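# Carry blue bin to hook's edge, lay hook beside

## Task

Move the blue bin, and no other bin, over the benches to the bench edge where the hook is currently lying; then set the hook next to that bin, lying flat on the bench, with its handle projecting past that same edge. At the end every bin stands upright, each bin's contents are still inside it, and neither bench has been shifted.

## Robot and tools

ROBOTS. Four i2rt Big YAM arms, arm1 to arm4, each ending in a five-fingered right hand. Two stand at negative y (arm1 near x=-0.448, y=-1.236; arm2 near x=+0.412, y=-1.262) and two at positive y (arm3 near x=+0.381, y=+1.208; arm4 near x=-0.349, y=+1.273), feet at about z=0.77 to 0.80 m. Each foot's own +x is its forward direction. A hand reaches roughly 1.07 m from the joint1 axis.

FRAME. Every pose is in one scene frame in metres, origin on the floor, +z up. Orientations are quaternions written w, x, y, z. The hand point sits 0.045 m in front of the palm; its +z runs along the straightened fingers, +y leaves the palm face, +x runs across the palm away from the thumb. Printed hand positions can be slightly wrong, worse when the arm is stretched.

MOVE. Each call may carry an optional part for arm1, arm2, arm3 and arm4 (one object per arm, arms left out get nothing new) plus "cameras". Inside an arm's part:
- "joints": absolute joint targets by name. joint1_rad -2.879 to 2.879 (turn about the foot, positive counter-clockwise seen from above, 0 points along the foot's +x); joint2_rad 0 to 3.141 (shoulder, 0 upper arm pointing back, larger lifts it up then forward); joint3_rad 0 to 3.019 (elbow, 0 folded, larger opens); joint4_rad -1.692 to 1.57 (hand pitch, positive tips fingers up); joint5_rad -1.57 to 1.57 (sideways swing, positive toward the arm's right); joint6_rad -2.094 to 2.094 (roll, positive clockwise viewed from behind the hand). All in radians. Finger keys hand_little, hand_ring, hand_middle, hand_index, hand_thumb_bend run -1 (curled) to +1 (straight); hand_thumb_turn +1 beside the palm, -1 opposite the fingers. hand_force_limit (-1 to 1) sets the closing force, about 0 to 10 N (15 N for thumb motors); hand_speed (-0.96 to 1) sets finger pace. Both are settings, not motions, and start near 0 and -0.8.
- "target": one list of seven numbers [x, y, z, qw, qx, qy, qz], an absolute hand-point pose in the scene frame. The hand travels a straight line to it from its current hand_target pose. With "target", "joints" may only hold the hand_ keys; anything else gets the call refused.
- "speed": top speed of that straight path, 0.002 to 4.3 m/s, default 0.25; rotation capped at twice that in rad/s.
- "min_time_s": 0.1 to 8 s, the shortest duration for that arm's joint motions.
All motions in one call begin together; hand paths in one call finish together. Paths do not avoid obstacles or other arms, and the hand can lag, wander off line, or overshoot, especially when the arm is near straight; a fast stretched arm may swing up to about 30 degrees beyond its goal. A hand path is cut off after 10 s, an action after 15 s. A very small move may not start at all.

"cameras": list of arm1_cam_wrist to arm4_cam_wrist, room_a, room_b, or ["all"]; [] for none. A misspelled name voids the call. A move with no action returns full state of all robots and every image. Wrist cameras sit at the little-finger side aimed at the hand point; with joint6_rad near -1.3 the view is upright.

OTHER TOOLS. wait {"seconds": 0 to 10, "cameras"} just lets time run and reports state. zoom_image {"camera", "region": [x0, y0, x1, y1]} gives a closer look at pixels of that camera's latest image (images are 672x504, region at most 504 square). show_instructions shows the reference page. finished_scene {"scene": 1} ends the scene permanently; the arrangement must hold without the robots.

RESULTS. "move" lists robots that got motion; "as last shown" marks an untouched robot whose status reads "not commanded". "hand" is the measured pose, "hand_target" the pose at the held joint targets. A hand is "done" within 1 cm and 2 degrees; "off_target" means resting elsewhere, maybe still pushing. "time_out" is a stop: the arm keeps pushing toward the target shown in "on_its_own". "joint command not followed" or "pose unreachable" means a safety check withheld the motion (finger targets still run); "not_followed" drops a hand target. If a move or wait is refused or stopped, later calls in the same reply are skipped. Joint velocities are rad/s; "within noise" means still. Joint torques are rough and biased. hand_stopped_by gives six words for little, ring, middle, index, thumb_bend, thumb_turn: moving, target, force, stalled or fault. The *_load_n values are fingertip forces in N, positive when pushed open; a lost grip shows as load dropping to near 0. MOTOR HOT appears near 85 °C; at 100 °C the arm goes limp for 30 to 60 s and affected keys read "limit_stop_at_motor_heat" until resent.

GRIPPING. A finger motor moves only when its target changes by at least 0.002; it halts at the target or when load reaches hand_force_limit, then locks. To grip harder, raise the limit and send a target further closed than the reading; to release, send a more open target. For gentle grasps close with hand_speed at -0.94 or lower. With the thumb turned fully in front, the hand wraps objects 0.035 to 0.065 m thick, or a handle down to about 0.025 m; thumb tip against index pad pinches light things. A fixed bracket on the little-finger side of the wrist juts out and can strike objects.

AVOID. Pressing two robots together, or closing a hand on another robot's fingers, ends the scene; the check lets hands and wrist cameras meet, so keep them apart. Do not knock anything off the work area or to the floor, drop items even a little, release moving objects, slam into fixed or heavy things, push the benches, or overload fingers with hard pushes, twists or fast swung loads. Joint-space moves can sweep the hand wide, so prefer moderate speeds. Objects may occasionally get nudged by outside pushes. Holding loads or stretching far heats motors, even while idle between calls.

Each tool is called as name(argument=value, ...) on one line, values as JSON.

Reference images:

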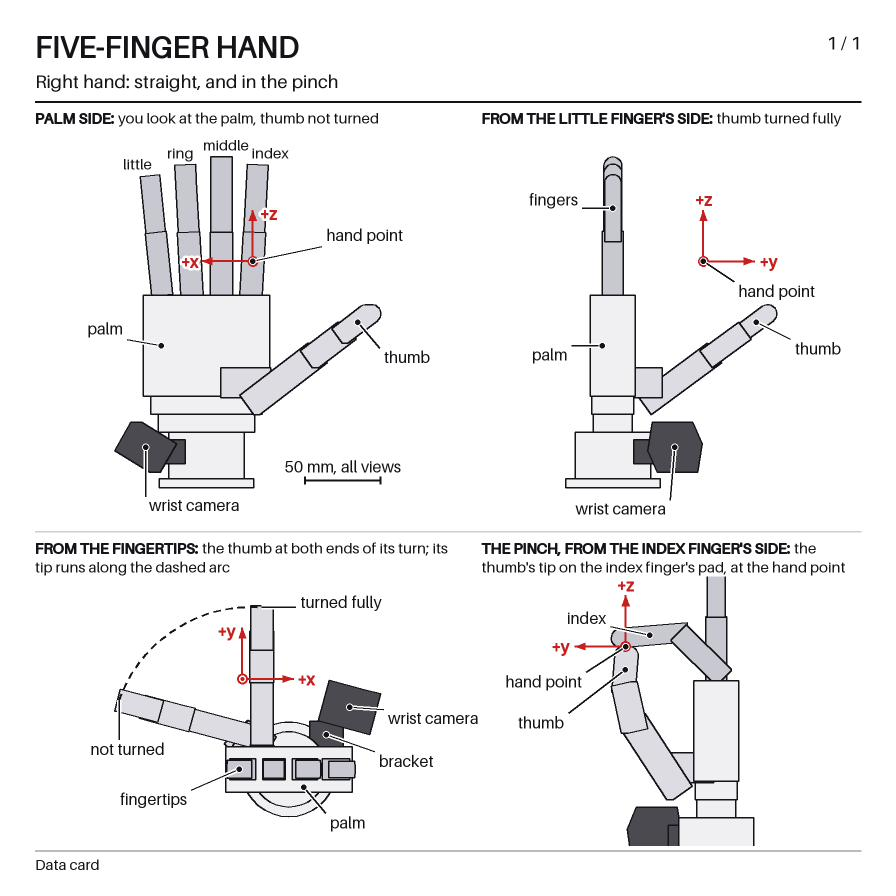

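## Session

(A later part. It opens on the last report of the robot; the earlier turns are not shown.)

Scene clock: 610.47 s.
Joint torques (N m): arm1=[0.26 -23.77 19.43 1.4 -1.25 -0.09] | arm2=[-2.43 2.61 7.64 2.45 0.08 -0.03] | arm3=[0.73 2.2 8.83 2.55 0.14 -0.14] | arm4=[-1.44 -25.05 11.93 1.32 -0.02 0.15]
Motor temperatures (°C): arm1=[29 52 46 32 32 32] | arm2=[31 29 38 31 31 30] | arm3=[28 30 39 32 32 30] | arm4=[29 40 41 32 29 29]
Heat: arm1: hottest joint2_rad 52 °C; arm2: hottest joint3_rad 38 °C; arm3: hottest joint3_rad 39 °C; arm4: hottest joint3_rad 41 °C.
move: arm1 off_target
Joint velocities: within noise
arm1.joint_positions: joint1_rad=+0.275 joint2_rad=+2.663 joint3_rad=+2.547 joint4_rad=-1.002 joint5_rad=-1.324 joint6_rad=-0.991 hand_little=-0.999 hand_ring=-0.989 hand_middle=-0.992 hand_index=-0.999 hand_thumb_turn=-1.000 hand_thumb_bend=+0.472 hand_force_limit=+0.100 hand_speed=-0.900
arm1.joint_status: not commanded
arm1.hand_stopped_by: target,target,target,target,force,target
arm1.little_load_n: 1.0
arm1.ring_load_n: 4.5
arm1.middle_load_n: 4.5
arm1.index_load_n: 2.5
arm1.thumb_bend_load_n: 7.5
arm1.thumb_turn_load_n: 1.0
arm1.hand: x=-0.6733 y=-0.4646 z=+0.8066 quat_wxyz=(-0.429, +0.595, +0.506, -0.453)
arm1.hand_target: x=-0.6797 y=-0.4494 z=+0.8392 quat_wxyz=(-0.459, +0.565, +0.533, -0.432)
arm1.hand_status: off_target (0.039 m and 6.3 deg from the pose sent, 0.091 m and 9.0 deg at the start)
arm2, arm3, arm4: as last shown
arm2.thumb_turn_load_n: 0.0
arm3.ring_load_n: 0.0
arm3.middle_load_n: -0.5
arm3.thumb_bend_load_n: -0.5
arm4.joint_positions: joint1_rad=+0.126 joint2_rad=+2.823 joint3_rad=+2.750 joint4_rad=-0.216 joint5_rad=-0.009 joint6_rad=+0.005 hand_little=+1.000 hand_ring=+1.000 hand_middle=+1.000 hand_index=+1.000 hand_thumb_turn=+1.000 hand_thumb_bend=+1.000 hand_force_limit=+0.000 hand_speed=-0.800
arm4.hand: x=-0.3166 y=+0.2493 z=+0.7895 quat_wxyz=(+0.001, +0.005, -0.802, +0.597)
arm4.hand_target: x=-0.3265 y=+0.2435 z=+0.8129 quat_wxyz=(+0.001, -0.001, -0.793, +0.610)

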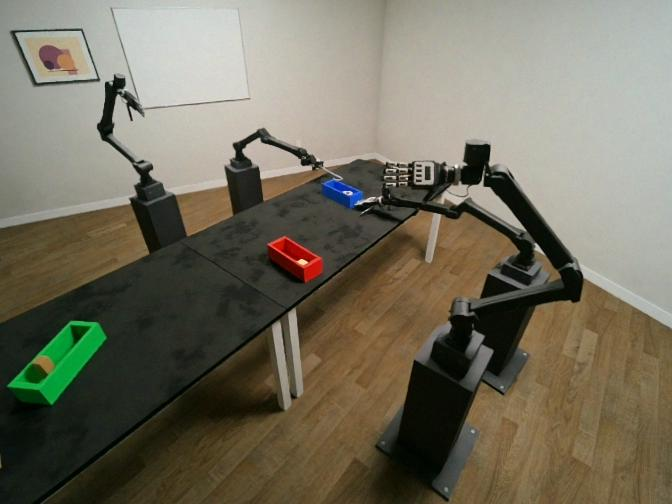

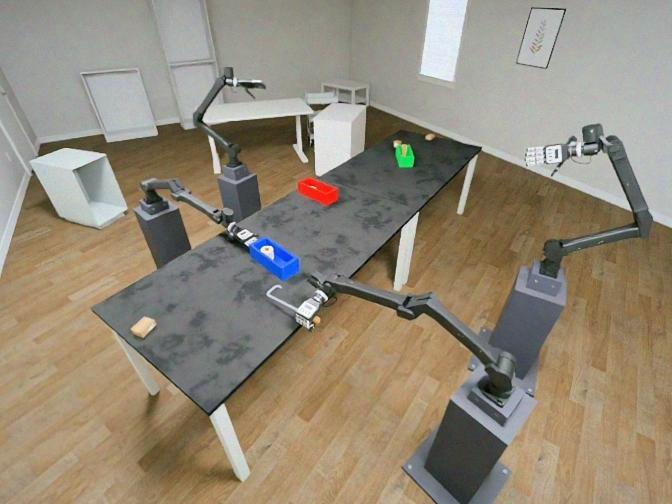

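move(arm1={"target": [-0.680, -0.445, 0.79, 0.4565, -0.5637, -0.535, 0.4332], "speed": 0.06}, cameras=["room_a", "room_b"])

zoom_image(camera="room_b", region=[230, 230, 350, 340])

zoom_image(camera="room_a", region=[285, 135, 365, 205])

Scene clock: 616.17 s.
Joint torques (N m): arm1=[0.56 -23.18 16.79 2.28 -1.25 -0.16] | arm2=[-2.2 2.37 7.65 2.4 0.06 -0.02] | arm3=[0.79 2.02 8.75 2.77 0.14 -0.1] | arm4=[-1.49 -25 12.04 1.39 -0.04 0.14]
Motor temperatures (°C): arm1=[29 50 46 32 32 32] | arm2=[31 29 38 31 31 30] | arm3=[28 30 39 32 32 30] | arm4=[29 41 42 32 29 29]
Heat: arm1: hottest joint2_rad 50 °C; arm2: hottest joint3_rad 38 °C; arm3: hottest joint3_rad 39 °C; arm4: hottest joint3_rad 42 °C.
move: arm1 off_target
Joint velocities: within noise
arm1.joint_positions: joint1_rad=+0.275 joint2_rad=+2.709 joint3_rad=+2.547 joint4_rad=-0.962 joint5_rad=-1.324 joint6_rad=-0.997 hand_little=-1.000 hand_ring=-0.989 hand_middle=-0.992 hand_index=-0.999 hand_thumb_turn=-1.000 hand_thumb_bend=+0.472 hand_force_limit=+0.100 hand_speed=-0.900
arm1.joint_status: not commanded
arm1.hand_stopped_by: target,target,target,target,force,target
arm1.little_load_n: 0.0
arm1.ring_load_n: 3.0
arm1.middle_load_n: 4.5
arm1.index_load_n: 2.0
arm1.thumb_bend_load_n: 7.0
arm1.thumb_turn_load_n: 1.5
arm1.hand: x=-0.6732 y=-0.4626 z=+0.7719 quat_wxyz=(-0.428, +0.595, +0.507, -0.453)
arm1.hand_target: x=-0.6795 y=-0.4474 z=+0.7909 quat_wxyz=(-0.458, +0.564, +0.534, -0.432)
arm1.hand_status: off_target (0.026 m and 6.3 deg from the pose sent, 0.027 m and 6.3 deg at the start)
arm2.joint_positions: joint1_rad=+0.142 joint2_rad=+0.612 joint3_rad=+1.479 joint4_rad=-1.291 joint5_rad=+0.235 joint6_rad=-1.394 hand_little=+1.000 hand_ring=+1.000 hand_middle=+1.000 hand_index=+1.000 hand_thumb_turn=+1.000 hand_thumb_bend=+1.000 hand_force_limit=+0.000 hand_speed=-0.800
arm2.joint_status: not commanded
arm2.hand_stopped_by: target,target,target,target,target,target
arm2.little_load_n: 0.0
arm2.ring_load_n: 0.0
arm2.middle_load_n: 0.0
arm2.index_load_n: 0.0
arm2.thumb_bend_load_n: 0.0
arm2.thumb_turn_load_n: 0.0
arm2.hand: x=+0.4659 y=-1.0357 z=+1.3564 quat_wxyz=(-0.400, +0.622, +0.560, +0.374)
arm2.hand_target: x=+0.4665 y=-1.0378 z=+1.3639 quat_wxyz=(-0.407, +0.619, +0.555, +0.378)
arm2.hand_status: not commanded
arm3.joint_positions: joint1_rad=+0.299 joint2_rad=+0.625 joint3_rad=+1.390 joint4_rad=-0.819 joint5_rad=-0.214 joint6_rad=-0.801 hand_little=+1.000 hand_ring=+1.000 hand_middle=+1.000 hand_index=+1.000 hand_thumb_turn=+1.000 hand_thumb_bend=+1.000 hand_force_limit=+0.000 hand_speed=-0.800
arm3.joint_status: not commanded
arm3.hand_stopped_by: target,target,target,target,target,target
arm3.little_load_n: 0.0
arm3.ring_load_n: 0.0
arm3.middle_load_n: 0.0
arm3.index_load_n: 0.0
arm3.thumb_bend_load_n: 0.0
arm3.thumb_turn_load_n: 0.0
arm3.hand: x=+0.4835 y=+0.9396 z=+1.3986 quat_wxyz=(+0.092, +0.439, -0.572, +0.687)
arm3.hand_target: x=+0.4828 y=+0.9413 z=+1.4112 quat_wxyz=(+0.096, +0.434, -0.561, +0.698)
arm3.hand_status: not commanded
arm4: as last shown

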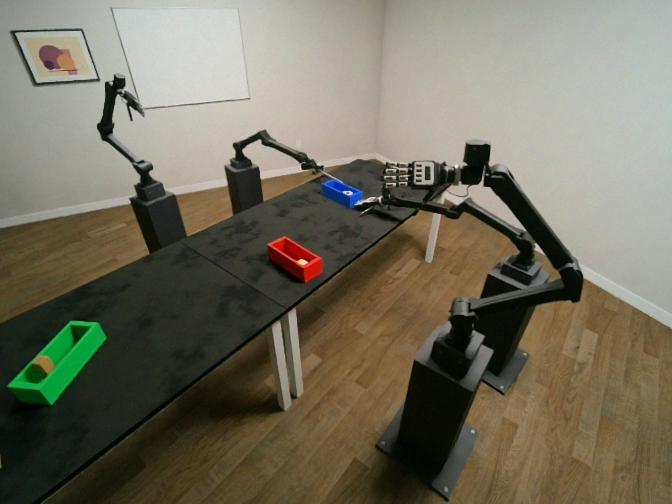

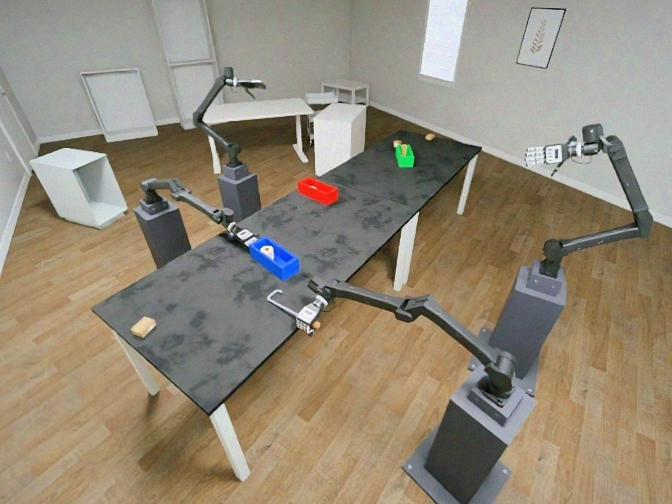

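Scaled by 4.200 from the camera's image (finer frame: 960x720).

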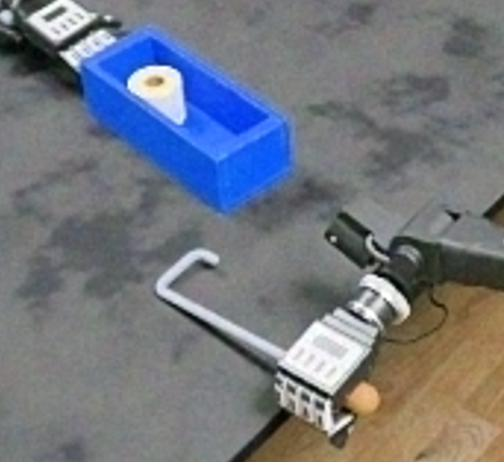

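Scaled by 6.300 from the camera's image (finer frame: 960x720).

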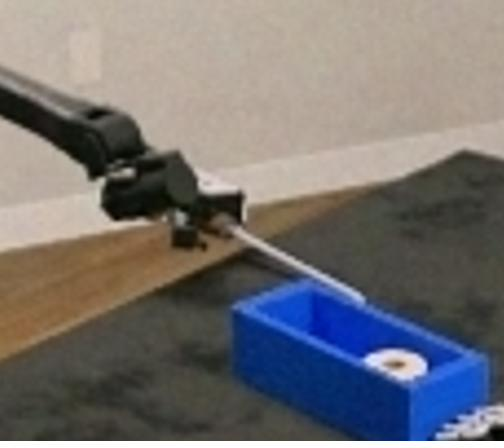

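move(arm1={"target": [-0.680, -0.448, 0.765, 0.4565, -0.5637, -0.535, 0.4332], "speed": 0.05}, cameras=["room_b"])

zoom_image(camera="room_b", region=[230, 230, 350, 340])

Scene clock: 618.37 s.
Joint torques (N m): arm1=[0.44 -22.89 14.23 2.48 -1.24 -0.2] | arm2=[-1.9 2.49 7.6 2.35 0.05 -0.04] | arm3=[0.97 2.14 8.81 2.59 0.17 -0.08] | arm4=[-1.38 -25.11 11.95 1.37 -0.03 0.13]
Motor temperatures (°C): arm1=[29 50 46 32 32 32] | arm2=[31 29 38 31 31 30] | arm3=[28 30 39 32 32 30] | arm4=[29 41 42 32 29 29]
Heat: arm1: hottest joint2_rad 50 °C; arm2: hottest joint3_rad 38 °C; arm3: hottest joint3_rad 39 °C; arm4: hottest joint3_rad 42 °C.
move: arm1 off_target
Joint velocities: within noise
arm1.joint_positions: joint1_rad=+0.275 joint2_rad=+2.720 joint3_rad=+2.547 joint4_rad=-0.923 joint5_rad=-1.324 joint6_rad=-0.997 hand_little=-0.999 hand_ring=-0.989 hand_middle=-0.992 hand_index=-0.999 hand_thumb_turn=-1.000 hand_thumb_bend=+0.472 hand_force_limit=+0.100 hand_speed=-0.900
arm1.joint_status: not commanded
arm1.hand_stopped_by: target,target,target,target,force,target
arm1.little_load_n: 0.0
arm1.ring_load_n: 4.0
arm1.middle_load_n: 4.5
arm1.index_load_n: 2.5
arm1.thumb_bend_load_n: 7.5
arm1.thumb_turn_load_n: 1.0
arm1.hand: x=-0.6735 y=-0.4577 z=+0.7643 quat_wxyz=(-0.437, +0.589, +0.513, -0.447)
arm1.hand_target: x=-0.6800 y=-0.4488 z=+0.7647 quat_wxyz=(-0.457, +0.564, +0.534, -0.433)
arm1.hand_status: off_target (0.012 m and 4.7 deg from the pose sent, 0.018 m and 6.3 deg at the start)
arm2, arm3, arm4: as last shown
arm3.thumb_turn_load_n: -0.5

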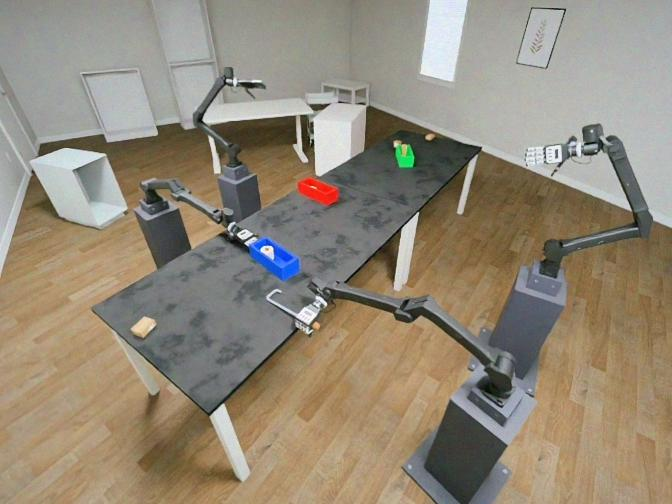

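Scaled by 4.200 from the camera's image (finer frame: 960x720).

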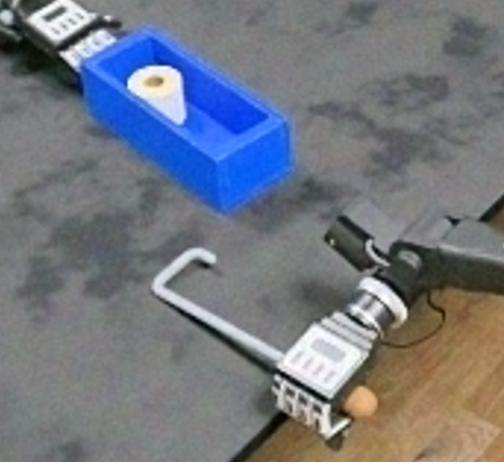

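move(arm1={"target": [-0.680, -0.450, 0.744, 0.4565, -0.5637, -0.535, 0.4332], "speed": 0.05}, cameras=["room_b"])

zoom_image(camera="room_b", region=[230, 230, 350, 340])

Scene clock: 620.83 s.
Joint torques (N m): arm1=[0.38 -22.53 12.19 2.32 -1.26 -0.23] | arm2=[-2.14 2.37 7.54 2.33 0.06 -0.04] | arm3=[-0.26 2.08 8.8 2.55 0.13 -0.07] | arm4=[-1.26 -25.17 11.86 1.4 -0.04 0.14]
Motor temperatures (°C): arm1=[29 49 46 32 32 32] | arm2=[31 29 38 31 31 30] | arm3=[28 30 39 32 32 30] | arm4=[29 41 42 31 29 29]
Heat: arm1: hottest joint2_rad 49 °C; arm2: hottest joint3_rad 38 °C; arm3: hottest joint3_rad 39 °C; arm4: hottest joint3_rad 42 °C.
move: arm1 off_target
Joint velocities: within noise
arm1.joint_positions: joint1_rad=+0.275 joint2_rad=+2.732 joint3_rad=+2.547 joint4_rad=-0.889 joint5_rad=-1.324 joint6_rad=-1.000 hand_little=-1.000 hand_ring=-0.989 hand_middle=-0.992 hand_index=-0.999 hand_thumb_turn=-1.000 hand_thumb_bend=+0.472 hand_force_limit=+0.100 hand_speed=-0.900
arm1.joint_status: not commanded
arm1.hand_stopped_by: target,target,target,target,force,target
arm1.little_load_n: 0.0
arm1.ring_load_n: 3.5
arm1.middle_load_n: 4.5
arm1.index_load_n: 2.5
arm1.thumb_bend_load_n: 7.5
arm1.thumb_turn_load_n: 1.0
arm1.hand: x=-0.6737 y=-0.4536 z=+0.7555 quat_wxyz=(-0.444, +0.583, +0.518, -0.441)
arm1.hand_target: x=-0.6799 y=-0.4509 z=+0.7437 quat_wxyz=(-0.457, +0.564, +0.534, -0.433)
arm1.hand_status: off_target (0.014 m and 3.4 deg from the pose sent, 0.023 m and 4.7 deg at the start)
arm2, arm3, arm4: as last shown
arm3.thumb_turn_load_n: 0.0

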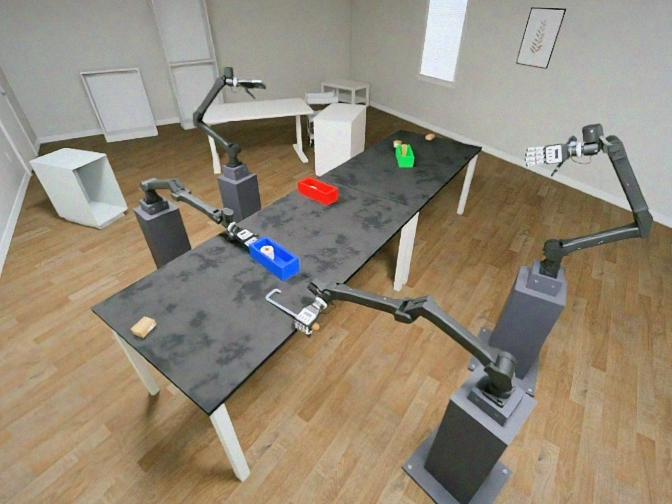

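Scaled by 4.200 from the camera's image (finer frame: 960x720).

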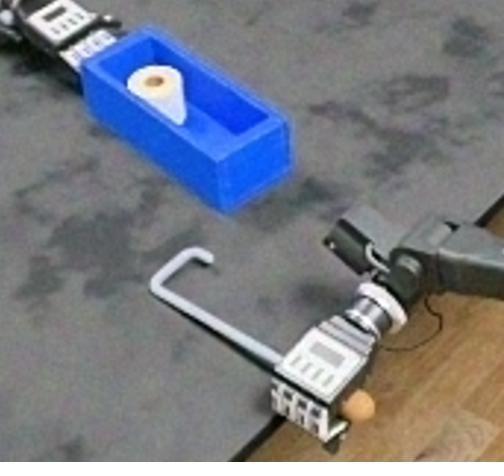

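move(arm1={"target": [-0.680, -0.450, 0.730, 0.4565, -0.5637, -0.535, 0.4332], "speed": 0.05}, cameras=["room_b"])

zoom_image(camera="room_b", region=[230, 230, 350, 340])

Scene clock: 622.90 s.
Joint torques (N m): arm1=[0.21 -22.07 12 2.28 -1.24 -0.13] | arm2=[-2.14 2.26 7.53 2.37 0.06 -0.04] | arm3=[0.44 2.37 8.94 2.65 0.14 -0.15] | arm4=[-1.26 -25.11 11.86 1.48 0 0.13]
Motor temperatures (°C): arm1=[29 49 46 32 32 32] | arm2=[31 29 38 31 31 30] | arm3=[28 30 39 32 32 30] | arm4=[29 41 42 31 29 29]
Heat: arm1: hottest joint2_rad 49 °C; arm2: hottest joint3_rad 38 °C; arm3: hottest joint3_rad 39 °C; arm4: hottest joint3_rad 42 °C.
move: arm1 off_target
Joint velocities: within noise
arm1.joint_positions: joint1_rad=+0.275 joint2_rad=+2.743 joint3_rad=+2.547 joint4_rad=-0.867 joint5_rad=-1.324 joint6_rad=-1.013 hand_little=-1.000 hand_ring=-0.989 hand_middle=-0.992 hand_index=-0.999 hand_thumb_turn=-1.000 hand_thumb_bend=+0.472 hand_force_limit=+0.100 hand_speed=-0.900
arm1.joint_status: not commanded
arm1.hand_stopped_by: target,target,target,target,force,target
arm1.little_load_n: 0.0
arm1.ring_load_n: 2.5
arm1.middle_load_n: 4.5
arm1.index_load_n: 2.5
arm1.thumb_bend_load_n: 7.5
arm1.thumb_turn_load_n: 1.0
arm1.hand: x=-0.6736 y=-0.4508 z=+0.7473 quat_wxyz=(-0.450, +0.577, +0.524, -0.435)
arm1.hand_target: x=-0.6798 y=-0.4509 z=+0.7310 quat_wxyz=(-0.457, +0.564, +0.535, -0.433)
arm1.hand_status: off_target (0.018 m and 2.1 deg from the pose sent, 0.026 m and 3.4 deg at the start)
arm2, arm3, arm4: as last shown

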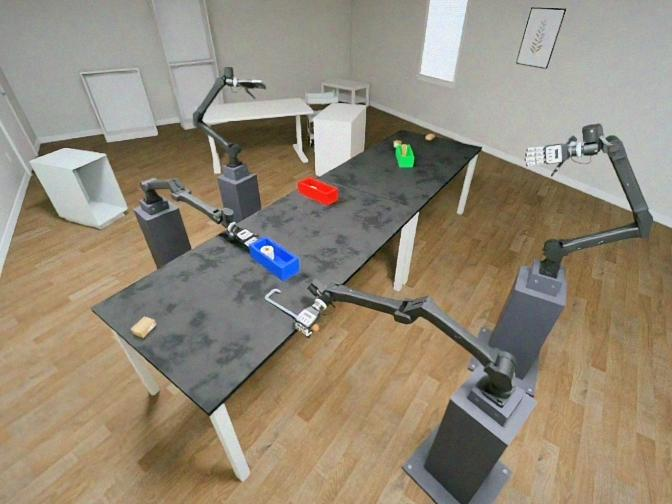

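Scaled by 4.200 from the camera's image (finer frame: 960x720).

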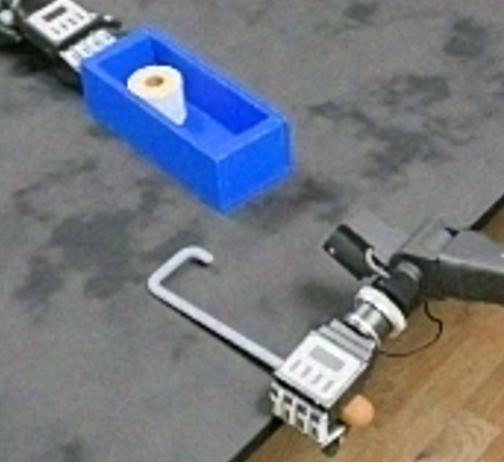

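move(arm1={"joints": {"hand_speed": -0.75, "hand_thumb_bend": 1.0, "hand_index": 0.9, "hand_middle": 0.9, "hand_ring": 0.9, "hand_little": 0.9}}, cameras=["arm1_cam_wrist", "room_b"])

zoom_image(camera="room_b", region=[230, 230, 350, 340])

Scene clock: 629.33 s.
Joint torques (N m): arm1=[-0.09 -22.48 12.98 2.36 -0.06 -0.07] | arm2=[-2.02 2.26 7.58 2.33 0.06 -0.03] | arm3=[0.97 2.14 8.72 2.43 0.17 -0.11] | arm4=[-1.32 -25.35 11.95 1.29 -0.05 0.12]
Motor temperatures (°C): arm1=[29 48 46 32 31 32] | arm2=[31 29 38 31 31 30] | arm3=[28 30 39 32 32 30] | arm4=[29 41 42 31 29 29]
Heat: arm1: hottest joint2_rad 48 °C; arm2: hottest joint3_rad 38 °C; arm3: hottest joint3_rad 39 °C; arm4: hottest joint3_rad 42 °C.
move: arm1 off_target
Joint velocities: within noise
arm1.joint_positions: joint1_rad=+0.281 joint2_rad=+2.746 joint3_rad=+2.535 joint4_rad=-0.870 joint5_rad=-1.352 joint6_rad=-1.021 hand_little=+0.594 hand_ring=+0.900 hand_middle=+0.900 hand_index=+0.900 hand_thumb_turn=-1.000 hand_thumb_bend=+1.000 hand_force_limit=+0.100 hand_speed=-0.750
arm1.joint_status: hand_little off_target (ended at +0.594, target +0.900); the others done
arm1.hand_stopped_by: stalled,target,target,target,target,target
arm1.little_load_n: -12.0
arm1.ring_load_n: 0.0
arm1.middle_load_n: 0.0
arm1.index_load_n: 0.0
arm1.thumb_bend_load_n: 0.0
arm1.thumb_turn_load_n: 0.0
arm1.hand: x=-0.6801 y=-0.4582 z=+0.7441 quat_wxyz=(-0.448, +0.569, +0.522, -0.450)
arm1.hand_target: x=-0.6798 y=-0.4511 z=+0.7304 quat_wxyz=(-0.457, +0.564, +0.535, -0.433)
arm1.hand_status: not commanded
arm2, arm3, arm4: as last shown

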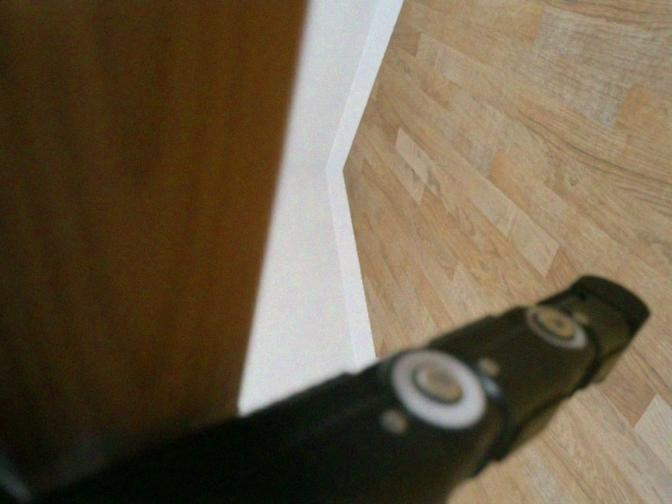

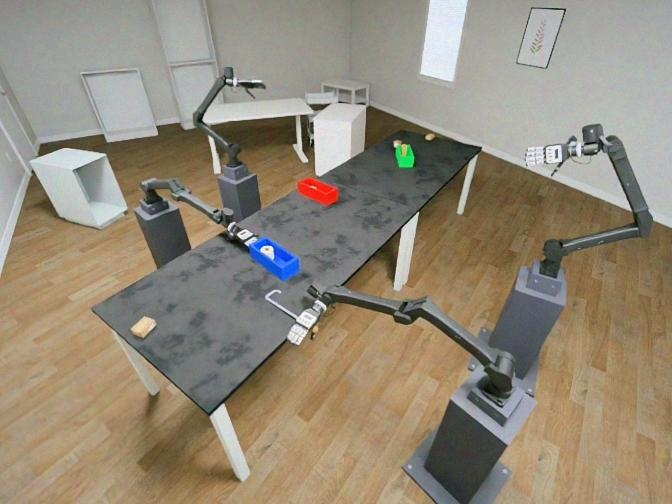

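Scaled by 4.200 from the camera's image (finer frame: 960x720).

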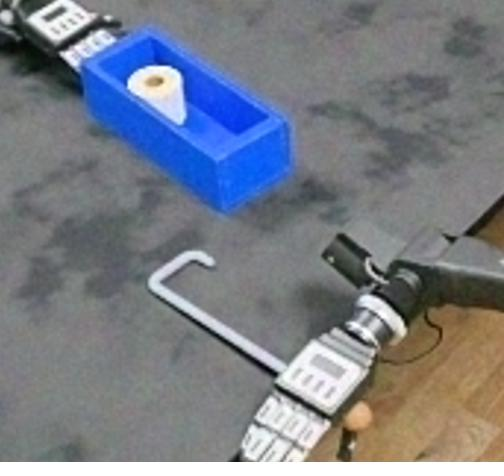

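move(arm1={"joints": {"hand_little": 0.4}})

move(arm1={"target": [-0.632, -0.468, 0.835, 0.4565, -0.5637, -0.535, 0.4332], "speed": 0.08}, cameras=["arm1_cam_wrist", "room_b"])

zoom_image(camera="room_b", region=[230, 230, 350, 340])

Scene clock: 640.73 s.
Joint torques (N m): arm1=[-0.44 -22.24 13 2.19 -0.08 -0.07] | arm2=[-2.08 2.37 7.58 2.33 0.08 -0.03] | arm3=[0.38 1.96 9.03 2.7 0.13 -0.07] | arm4=[-1.08 -25.52 11.93 1.36 -0.03 0.11]
Motor temperatures (°C): arm1=[29 49 46 32 30 32] | arm2=[31 29 38 31 31 30] | arm3=[28 30 39 32 32 30] | arm4=[29 42 42 31 29 29]
Heat: arm1: hottest joint2_rad 49 °C; arm2: hottest joint3_rad 38 °C; arm3: hottest joint3_rad 39 °C; arm4: hottest joint2_rad 42 °C.
move: arm1 done
Joint velocities: within noise
arm1.joint_positions: joint1_rad=+0.285 joint2_rad=+2.746 joint3_rad=+2.535 joint4_rad=-0.866 joint5_rad=-1.351 joint6_rad=-1.021 hand_little=+0.400 hand_ring=+0.900 hand_middle=+0.900 hand_index=+0.900 hand_thumb_turn=-1.000 hand_thumb_bend=+1.000 hand_force_limit=+0.100 hand_speed=-0.750
arm1.joint_status: all done
arm1.hand_stopped_by: target,target,target,target,target,target
arm1.little_load_n: -0.5
arm1.ring_load_n: 0.0
arm1.middle_load_n: 0.0
arm1.index_load_n: 0.0
arm1.thumb_bend_load_n: 0.0
arm1.thumb_turn_load_n: 0.0
arm1.hand: x=-0.6837 y=-0.4586 z=+0.7441 quat_wxyz=(-0.448, +0.567, +0.525, -0.449)
arm1.hand_target: x=-0.6801 y=-0.4511 z=+0.7304 quat_wxyz=(-0.457, +0.564, +0.535, -0.433)
arm1.hand_status: not commanded
arm2, arm3, arm4: as last shown
arm2.ring_load_n: -0.5
arm3.ring_load_n: -0.5
pictures: none

Scene clock: 643.53 s.
Joint torques (N m): arm1=[-0.5 -22.12 15.86 0.58 -1.24 -0.03] | arm2=[-2.2 2.26 7.5 2.3 0.06 -0.04] | arm3=[0.38 2.2 8.65 2.63 0.19 -0.04] | arm4=[-1.03 -25.35 12.03 1.39 -0.01 0.13]
Motor temperatures (°C): arm1=[29 49 46 32 30 32] | arm2=[31 29 38 31 31 30] | arm3=[28 30 39 32 32 30] | arm4=[29 42 42 31 29 29]
Heat: arm1: hottest joint2_rad 49 °C; arm2: hottest joint3_rad 38 °C; arm3: hottest joint3_rad 39 °C; arm4: hottest joint2_rad 42 °C.
move: arm1 off_target
Joint velocities: within noise
arm1.joint_positions: joint1_rad=+0.227 joint2_rad=+2.633 joint3_rad=+2.558 joint4_rad=-1.227 joint5_rad=-1.350 joint6_rad=-1.250 hand_little=+0.400 hand_ring=+0.900 hand_middle=+0.900 hand_index=+0.900 hand_thumb_turn=-1.000 hand_thumb_bend=+1.000 hand_force_limit=+0.100 hand_speed=-0.750
arm1.joint_status: not commanded
arm1.hand_stopped_by: target,target,target,target,target,target
arm1.little_load_n: -0.5
arm1.ring_load_n: 0.0
arm1.middle_load_n: 0.0
arm1.index_load_n: 0.0
arm1.thumb_bend_load_n: 0.0
arm1.thumb_turn_load_n: 0.0
arm1.hand: x=-0.6352 y=-0.4749 z=+0.8280 quat_wxyz=(-0.446, +0.575, +0.525, -0.441)
arm1.hand_target: x=-0.6314 y=-0.4669 z=+0.8356 quat_wxyz=(-0.459, +0.565, +0.533, -0.432)
arm1.hand_status: off_target (0.010 m and 2.3 deg from the pose sent, 0.105 m and 2.4 deg at the start)
arm2, arm3: as last shown
arm2.ring_load_n: 0.0
arm3.ring_load_n: 0.0
arm4.joint_positions: joint1_rad=+0.126 joint2_rad=+2.823 joint3_rad=+2.750 joint4_rad=-0.216 joint5_rad=-0.009 joint6_rad=+0.005 hand_little=+1.000 hand_ring=+1.000 hand_middle=+1.000 hand_index=+1.000 hand_thumb_turn=+1.000 hand_thumb_bend=+1.000 hand_force_limit=+0.000 hand_speed=-0.800
arm4.joint_status: not commanded
arm4.hand_stopped_by: target,target,target,target,target,target
arm4.little_load_n: 0.0
arm4.ring_load_n: 0.0
arm4.middle_load_n: 0.0
arm4.index_load_n: 0.0
arm4.thumb_bend_load_n: 0.0
arm4.thumb_turn_load_n: 0.0
arm4.hand: x=-0.3166 y=+0.2493 z=+0.7895 quat_wxyz=(+0.001, +0.005, -0.802, +0.597)
arm4.hand_target: x=-0.3265 y=+0.2435 z=+0.8129 quat_wxyz=(+0.001, -0.001, -0.793, +0.610)
arm4.hand_status: not commanded

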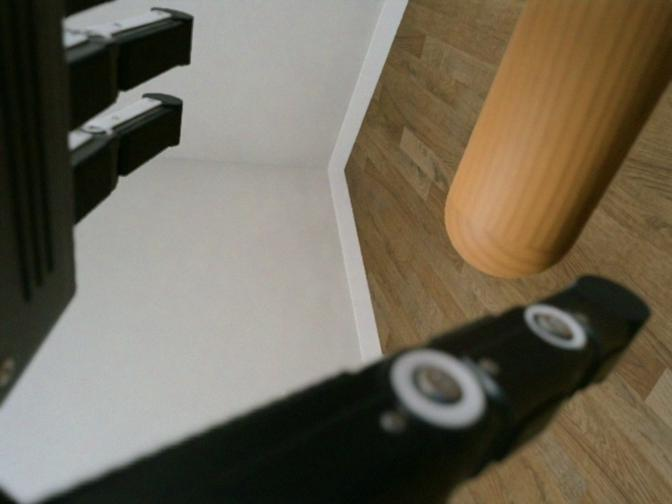

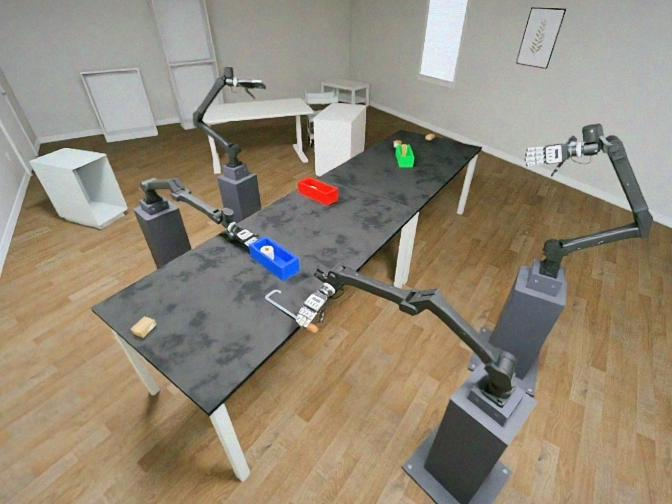

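Scaled by 4.200 from the camera's image (finer frame: 960x720).

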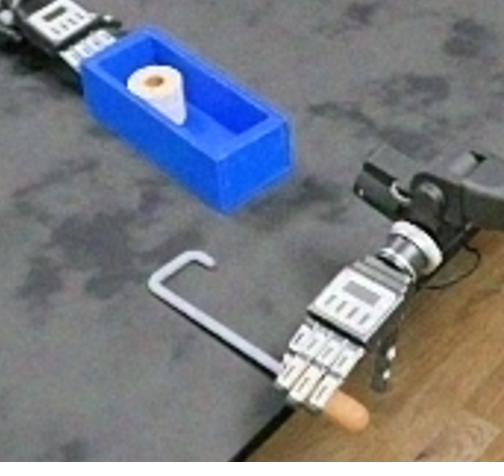

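move(arm1={"target": [-0.674, -0.455, 0.742, 0.4565, -0.5637, -0.535, 0.4332], "speed": 0.06}, cameras=["arm1_cam_wrist", "room_b"])

zoom_image(camera="room_b", region=[230, 230, 350, 340])

Scene clock: 660.60 s.
Joint torques (N m): arm1=[0.32 -21.13 10.48 2.06 -0.54 0.33] | arm2=[-2.08 2.73 7.57 2.29 0.09 -0.04] | arm3=[1.2 1.61 8.75 2.54 0.16 -0.1] | arm4=[-1.55 -25.29 11.9 1.35 -0.06 0.12]
Motor temperatures (°C): arm1=[29 49 46 32 30 32] | arm2=[31 29 38 31 31 30] | arm3=[28 30 39 32 32 30] | arm4=[29 42 43 31 29 29]
Heat: arm1: hottest joint2_rad 49 °C; arm2: hottest joint3_rad 38 °C; arm3: hottest joint3_rad 39 °C; arm4: hottest joint3_rad 43 °C.
move: arm1 off_target
Joint velocities: within noise
arm1.joint_positions: joint1_rad=+0.270 joint2_rad=+2.685 joint3_rad=+2.518 joint4_rad=-0.894 joint5_rad=-1.344 joint6_rad=-1.105 hand_little=+0.400 hand_ring=+0.900 hand_middle=+0.900 hand_index=+0.900 hand_thumb_turn=-1.000 hand_thumb_bend=+1.000 hand_force_limit=+0.100 hand_speed=-0.750
arm1.joint_status: not commanded
arm1.hand_stopped_by: target,target,target,target,target,target
arm1.little_load_n: 0.0
arm1.ring_load_n: 0.0
arm1.middle_load_n: 0.0
arm1.index_load_n: 0.0
arm1.thumb_bend_load_n: 0.0
arm1.thumb_turn_load_n: 0.5
arm1.hand: x=-0.6705 y=-0.4495 z=+0.7804 quat_wxyz=(-0.474, +0.547, +0.548, -0.420)
arm1.hand_target: x=-0.6747 y=-0.4580 z=+0.7426 quat_wxyz=(-0.455, +0.563, +0.536, -0.433)
arm1.hand_status: off_target (0.039 m and 3.5 deg from the pose sent, 0.096 m and 2.3 deg at the start)
arm2, arm3, arm4: as last shown

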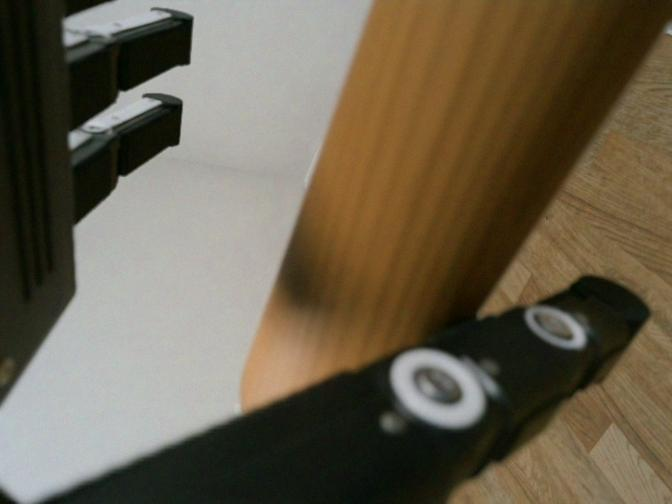

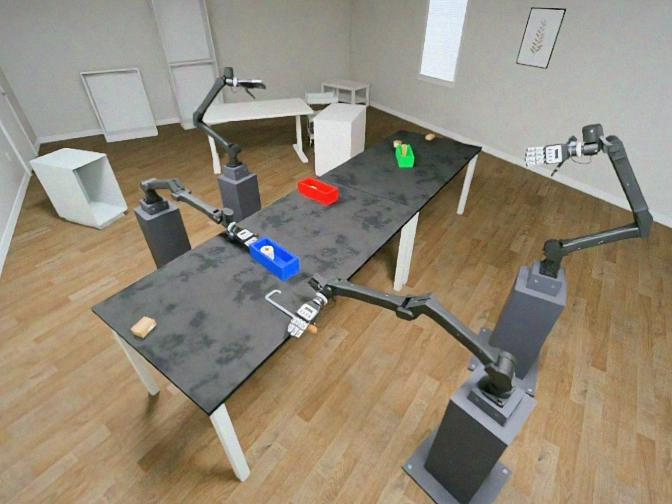

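Scaled by 4.200 from the camera's image (finer frame: 960x720).

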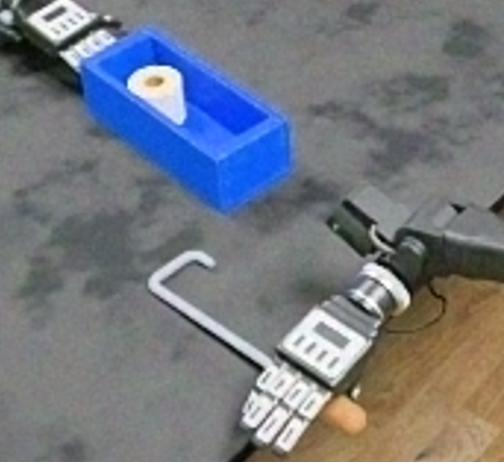

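move(arm1={"target": [-0.682, -0.458, 0.726, 0.4565, -0.5637, -0.535, 0.4332], "speed": 0.06}, cameras=["arm1_cam_wrist"])

Scene clock: 663.50 s.
Joint torques (N m): arm1=[0.44 -20.72 10.35 2.1 -0.48 0.32] | arm2=[-2.32 2.43 7.47 2.28 0.02 -0.08] | arm3=[0.15 2.49 8.8 2.71 0.2 -0.04] | arm4=[-1.2 -25 11.95 1.32 -0.04 0.13]
Motor temperatures (°C): arm1=[29 49 46 32 30 32] | arm2=[31 29 38 31 31 30] | arm3=[28 30 39 32 32 30] | arm4=[29 42 43 31 29 29]
Heat: arm1: hottest joint2_rad 49 °C; arm2: hottest joint3_rad 38 °C; arm3: hottest joint3_rad 39 °C; arm4: hottest joint3_rad 43 °C.
move: arm1 off_target
Joint velocities: within noise
arm1.joint_positions: joint1_rad=+0.279 joint2_rad=+2.685 joint3_rad=+2.470 joint4_rad=-0.809 joint5_rad=-1.340 joint6_rad=-1.066 hand_little=+0.400 hand_ring=+0.900 hand_middle=+0.900 hand_index=+0.900 hand_thumb_turn=-1.000 hand_thumb_bend=+1.000 hand_force_limit=+0.100 hand_speed=-0.750
arm1.joint_status: not commanded
arm1.hand_stopped_by: target,target,target,target,target,target
arm1.little_load_n: 0.0
arm1.ring_load_n: 0.0
arm1.middle_load_n: 0.0
arm1.index_load_n: 0.0
arm1.thumb_bend_load_n: 0.0
arm1.thumb_turn_load_n: 0.0
arm1.hand: x=-0.6779 y=-0.4509 z=+0.7642 quat_wxyz=(-0.474, +0.547, +0.547, -0.420)
arm1.hand_target: x=-0.6817 y=-0.4600 z=+0.7272 quat_wxyz=(-0.456, +0.563, +0.536, -0.433)
arm1.hand_status: off_target (0.039 m and 3.5 deg from the pose sent, 0.056 m and 3.5 deg at the start)
arm2.joint_positions: joint1_rad=+0.142 joint2_rad=+0.612 joint3_rad=+1.479 joint4_rad=-1.291 joint5_rad=+0.235 joint6_rad=-1.394 hand_little=+1.000 hand_ring=+1.000 hand_middle=+1.000 hand_index=+1.000 hand_thumb_turn=+1.000 hand_thumb_bend=+1.000 hand_force_limit=+0.000 hand_speed=-0.800
arm2.joint_status: not commanded
arm2.hand_stopped_by: target,target,target,target,target,target
arm2.little_load_n: 0.0
arm2.ring_load_n: 0.0
arm2.middle_load_n: 0.0
arm2.index_load_n: 0.0
arm2.thumb_bend_load_n: 0.0
arm2.thumb_turn_load_n: 0.0
arm2.hand: x=+0.4659 y=-1.0357 z=+1.3564 quat_wxyz=(-0.400, +0.622, +0.560, +0.374)
arm2.hand_target: x=+0.4665 y=-1.0378 z=+1.3639 quat_wxyz=(-0.407, +0.619, +0.555, +0.378)
arm2.hand_status: not commanded
arm3.joint_positions: joint1_rad=+0.299 joint2_rad=+0.625 joint3_rad=+1.390 joint4_rad=-0.819 joint5_rad=-0.214 joint6_rad=-0.801 hand_little=+1.000 hand_ring=+1.000 hand_middle=+1.000 hand_index=+1.000 hand_thumb_turn=+1.000 hand_thumb_bend=+1.000 hand_force_limit=+0.000 hand_speed=-0.800
arm3.joint_status: not commanded
arm3.hand_stopped_by: target,target,target,target,target,target
arm3.little_load_n: 0.0
arm3.ring_load_n: 0.0
arm3.middle_load_n: 0.0
arm3.index_load_n: 0.0
arm3.thumb_bend_load_n: 0.0
arm3.thumb_turn_load_n: 0.0
arm3.hand: x=+0.4835 y=+0.9396 z=+1.3986 quat_wxyz=(+0.092, +0.439, -0.572, +0.687)
arm3.hand_target: x=+0.4828 y=+0.9413 z=+1.4112 quat_wxyz=(+0.096, +0.434, -0.561, +0.698)
arm3.hand_status: not commanded
arm4: as last shown

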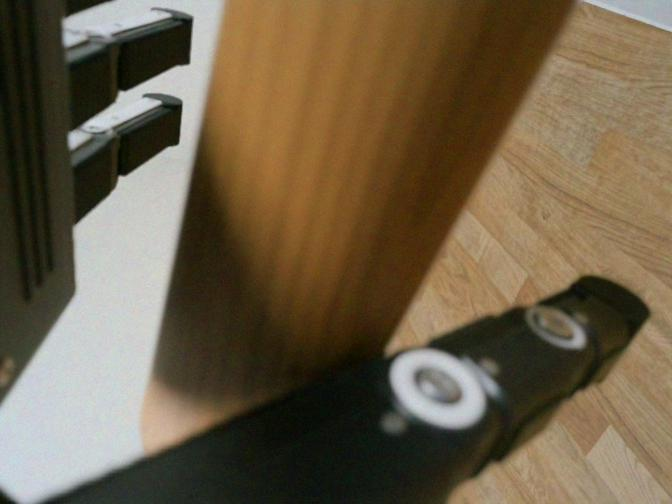

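move(arm1={"joints": {"hand_speed": -0.85, "hand_force_limit": -0.3, "hand_index": -1.0, "hand_middle": -1.0, "hand_ring": -1.0, "hand_little": -1.0}}, cameras=["arm1_cam_wrist", "room_b"])

zoom_image(camera="room_b", region=[230, 230, 350, 340])

Scene clock: 670.50 s.
Joint torques (N m): arm1=[0.26 -21.36 10.82 2.04 -0.64 0.31] | arm2=[-2.02 2.37 7.53 2.26 0.06 -0.05] | arm3=[0.26 1.9 8.7 2.78 0.17 -0.03] | arm4=[-1.38 -25.35 12.03 1.36 -0.03 0.15]
Motor temperatures (°C): arm1=[29 49 46 32 30 31] | arm2=[31 29 38 31 31 30] | arm3=[28 30 40 32 32 30] | arm4=[29 43 43 31 29 29]
Heat: arm1: hottest joint2_rad 49 °C; arm2: hottest joint3_rad 38 °C; arm3: hottest joint3_rad 40 °C; arm4: hottest joint2_rad 43 °C.
move: arm1 off_target
Joint velocities: within noise
arm1.joint_positions: joint1_rad=+0.281 joint2_rad=+2.689 joint3_rad=+2.463 joint4_rad=-0.808 joint5_rad=-1.336 joint6_rad=-1.064 hand_little=-0.752 hand_ring=-0.739 hand_middle=-0.698 hand_index=-0.781 hand_thumb_turn=-1.000 hand_thumb_bend=+1.000 hand_force_limit=-0.300 hand_speed=-0.850
arm1.joint_status: hand_little off_target (ended at -0.752, target -1.000); hand_ring off_target (ended at -0.739, target -1.000); hand_middle off_target (ended at -0.698, target -1.000); hand_index off_target (ended at -0.781, target -1.000); the others done
arm1.hand_stopped_by: force,force,force,force,target,target
arm1.little_load_n: 0.0
arm1.ring_load_n: 0.0
arm1.middle_load_n: 0.0
arm1.index_load_n: 2.0
arm1.thumb_bend_load_n: 0.0
arm1.thumb_turn_load_n: 0.0
arm1.hand: x=-0.6787 y=-0.4533 z=+0.7570 quat_wxyz=(-0.470, +0.551, +0.545, -0.422)
arm1.hand_target: x=-0.6813 y=-0.4603 z=+0.7262 quat_wxyz=(-0.456, +0.564, +0.535, -0.433)
arm1.hand_status: not commanded
arm2, arm3, arm4: as last shown

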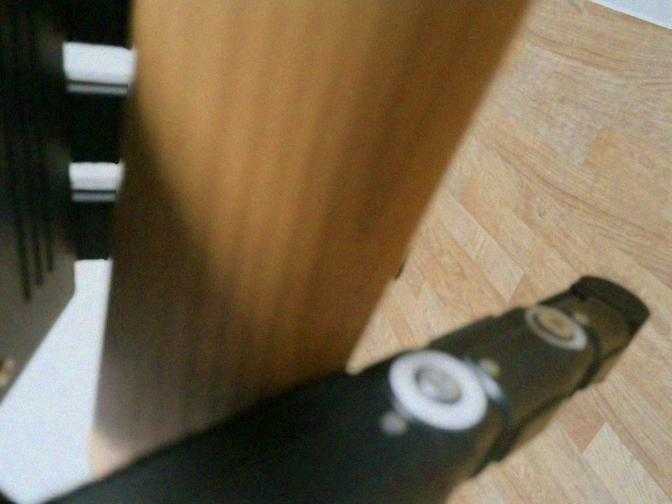

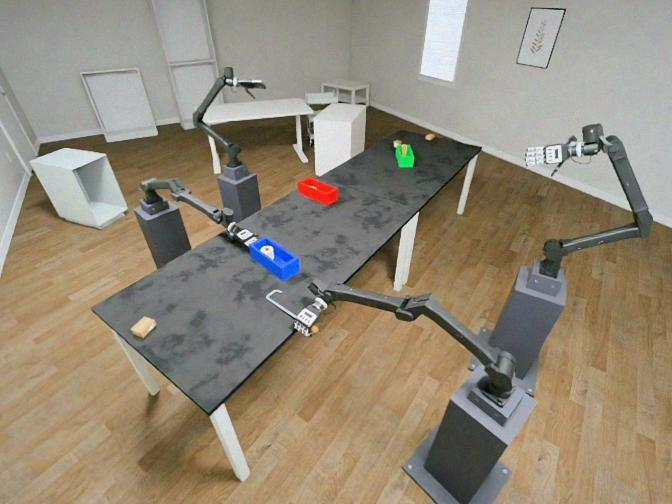

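Scaled by 4.200 from the camera's image (finer frame: 960x720).

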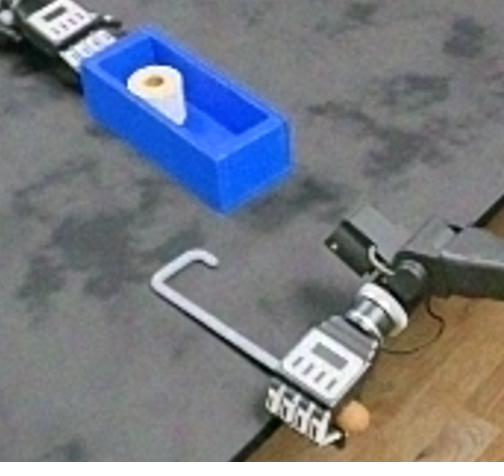

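move(arm1={"joints": {"hand_speed": -0.85, "hand_force_limit": -0.1, "hand_thumb_bend": -1.0}})

move(arm1={"joints": {"hand_speed": -0.9, "hand_force_limit": -0.05, "hand_index": -0.995, "hand_middle": -0.995, "hand_ring": -0.995, "hand_little": -0.995}}, cameras=["arm1_cam_wrist"])

Scene clock: 679.97 s.
Joint torques (N m): arm1=[0.09 -21.6 10.8 2.06 -0.68 0.31] | arm2=[-2.02 2.37 7.58 2.32 0.07 -0.05] | arm3=[0.62 2.96 8.72 2.7 0.15 -0.06] | arm4=[-1.38 -25.35 11.89 1.25 -0.04 0.16]
Motor temperatures (°C): arm1=[29 48 45 32 30 31] | arm2=[31 29 38 31 31 30] | arm3=[28 30 40 32 32 30] | arm4=[29 43 43 31 29 29]
Heat: arm1: hottest joint2_rad 48 °C; arm2: hottest joint3_rad 38 °C; arm3: hottest joint3_rad 40 °C; arm4: hottest joint2_rad 43 °C.
move: arm1 off_target
Joint velocities: within noise
arm1.joint_positions: joint1_rad=+0.276 joint2_rad=+2.692 joint3_rad=+2.463 joint4_rad=-0.808 joint5_rad=-1.335 joint6_rad=-1.064 hand_little=-0.752 hand_ring=-0.739 hand_middle=-0.698 hand_index=-0.781 hand_thumb_turn=-1.000 hand_thumb_bend=+0.489 hand_force_limit=-0.100 hand_speed=-0.850
arm1.joint_status: hand_thumb_bend off_target (ended at +0.489, target -1.000); the others done
arm1.hand_stopped_by: force,force,force,force,force,target
arm1.little_load_n: 0.0
arm1.ring_load_n: 0.0
arm1.middle_load_n: 0.0
arm1.index_load_n: 0.5
arm1.thumb_bend_load_n: 7.5
arm1.thumb_turn_load_n: 1.0
arm1.hand: x=-0.6750 y=-0.4525 z=+0.7544 quat_wxyz=(-0.470, +0.553, +0.544, -0.421)
arm1.hand_target: x=-0.6777 y=-0.4590 z=+0.7271 quat_wxyz=(-0.457, +0.565, +0.534, -0.432)
arm1.hand_status: not commanded
arm2, arm3, arm4: as last shown
arm4.index_load_n: -0.5
pictures: none

Scene clock: 681.30 s.
Joint torques (N m): arm1=[0.44 -22.07 11.37 2.09 -0.74 0.21] | arm2=[-1.79 2.32 7.61 2.37 0.06 -0.03] | arm3=[1.2 2.14 8.73 2.56 0.12 -0.08] | arm4=[-1.32 -25.82 11.99 1.33 -0.02 0.15]
Motor temperatures (°C): arm1=[29 48 45 32 30 31] | arm2=[31 29 38 31 31 30] | arm3=[28 30 40 32 32 30] | arm4=[29 43 43 31 29 29]
Heat: arm1: hottest joint2_rad 48 °C; arm2: hottest joint3_rad 38 °C; arm3: hottest joint3_rad 40 °C; arm4: hottest joint2_rad 43 °C.
move: arm1 off_target
Joint velocities: within noise
arm1.joint_positions: joint1_rad=+0.281 joint2_rad=+2.702 joint3_rad=+2.457 joint4_rad=-0.808 joint5_rad=-1.334 joint6_rad=-1.054 hand_little=-0.994 hand_ring=-0.951 hand_middle=-0.714 hand_index=-0.974 hand_thumb_turn=-1.000 hand_thumb_bend=+0.489 hand_force_limit=-0.050 hand_speed=-0.900
arm1.joint_status: hand_ring off_target (ended at -0.951, target -0.995); hand_middle off_target (ended at -0.714, target -0.995); hand_index off_target (ended at -0.974, target -0.995); the others done
arm1.hand_stopped_by: target,force,force,force,force,target
arm1.little_load_n: 2.0
arm1.ring_load_n: 1.5
arm1.middle_load_n: 4.5
arm1.index_load_n: 3.0
arm1.thumb_bend_load_n: 7.5
arm1.thumb_turn_load_n: 1.0
arm1.hand: x=-0.6784 y=-0.4570 z=+0.7450 quat_wxyz=(-0.462, +0.559, +0.539, -0.429)
arm1.hand_target: x=-0.6809 y=-0.4599 z=+0.7269 quat_wxyz=(-0.456, +0.564, +0.536, -0.433)
arm1.hand_status: not commanded
arm2, arm3, arm4: as last shown
arm3.middle_load_n: -0.5
arm3.index_load_n: -0.5
arm4.index_load_n: 0.0

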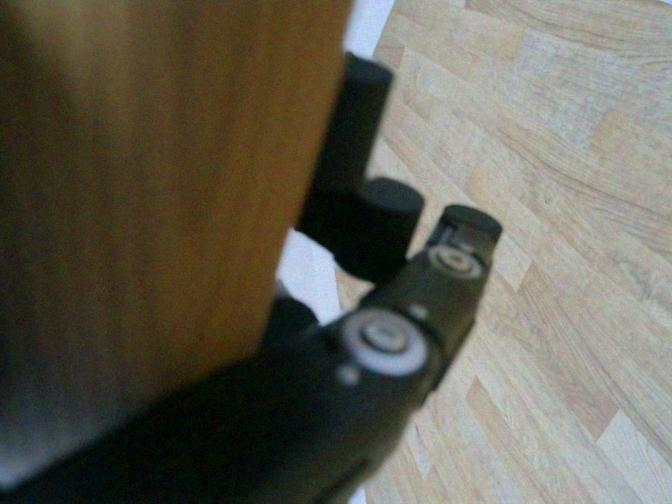

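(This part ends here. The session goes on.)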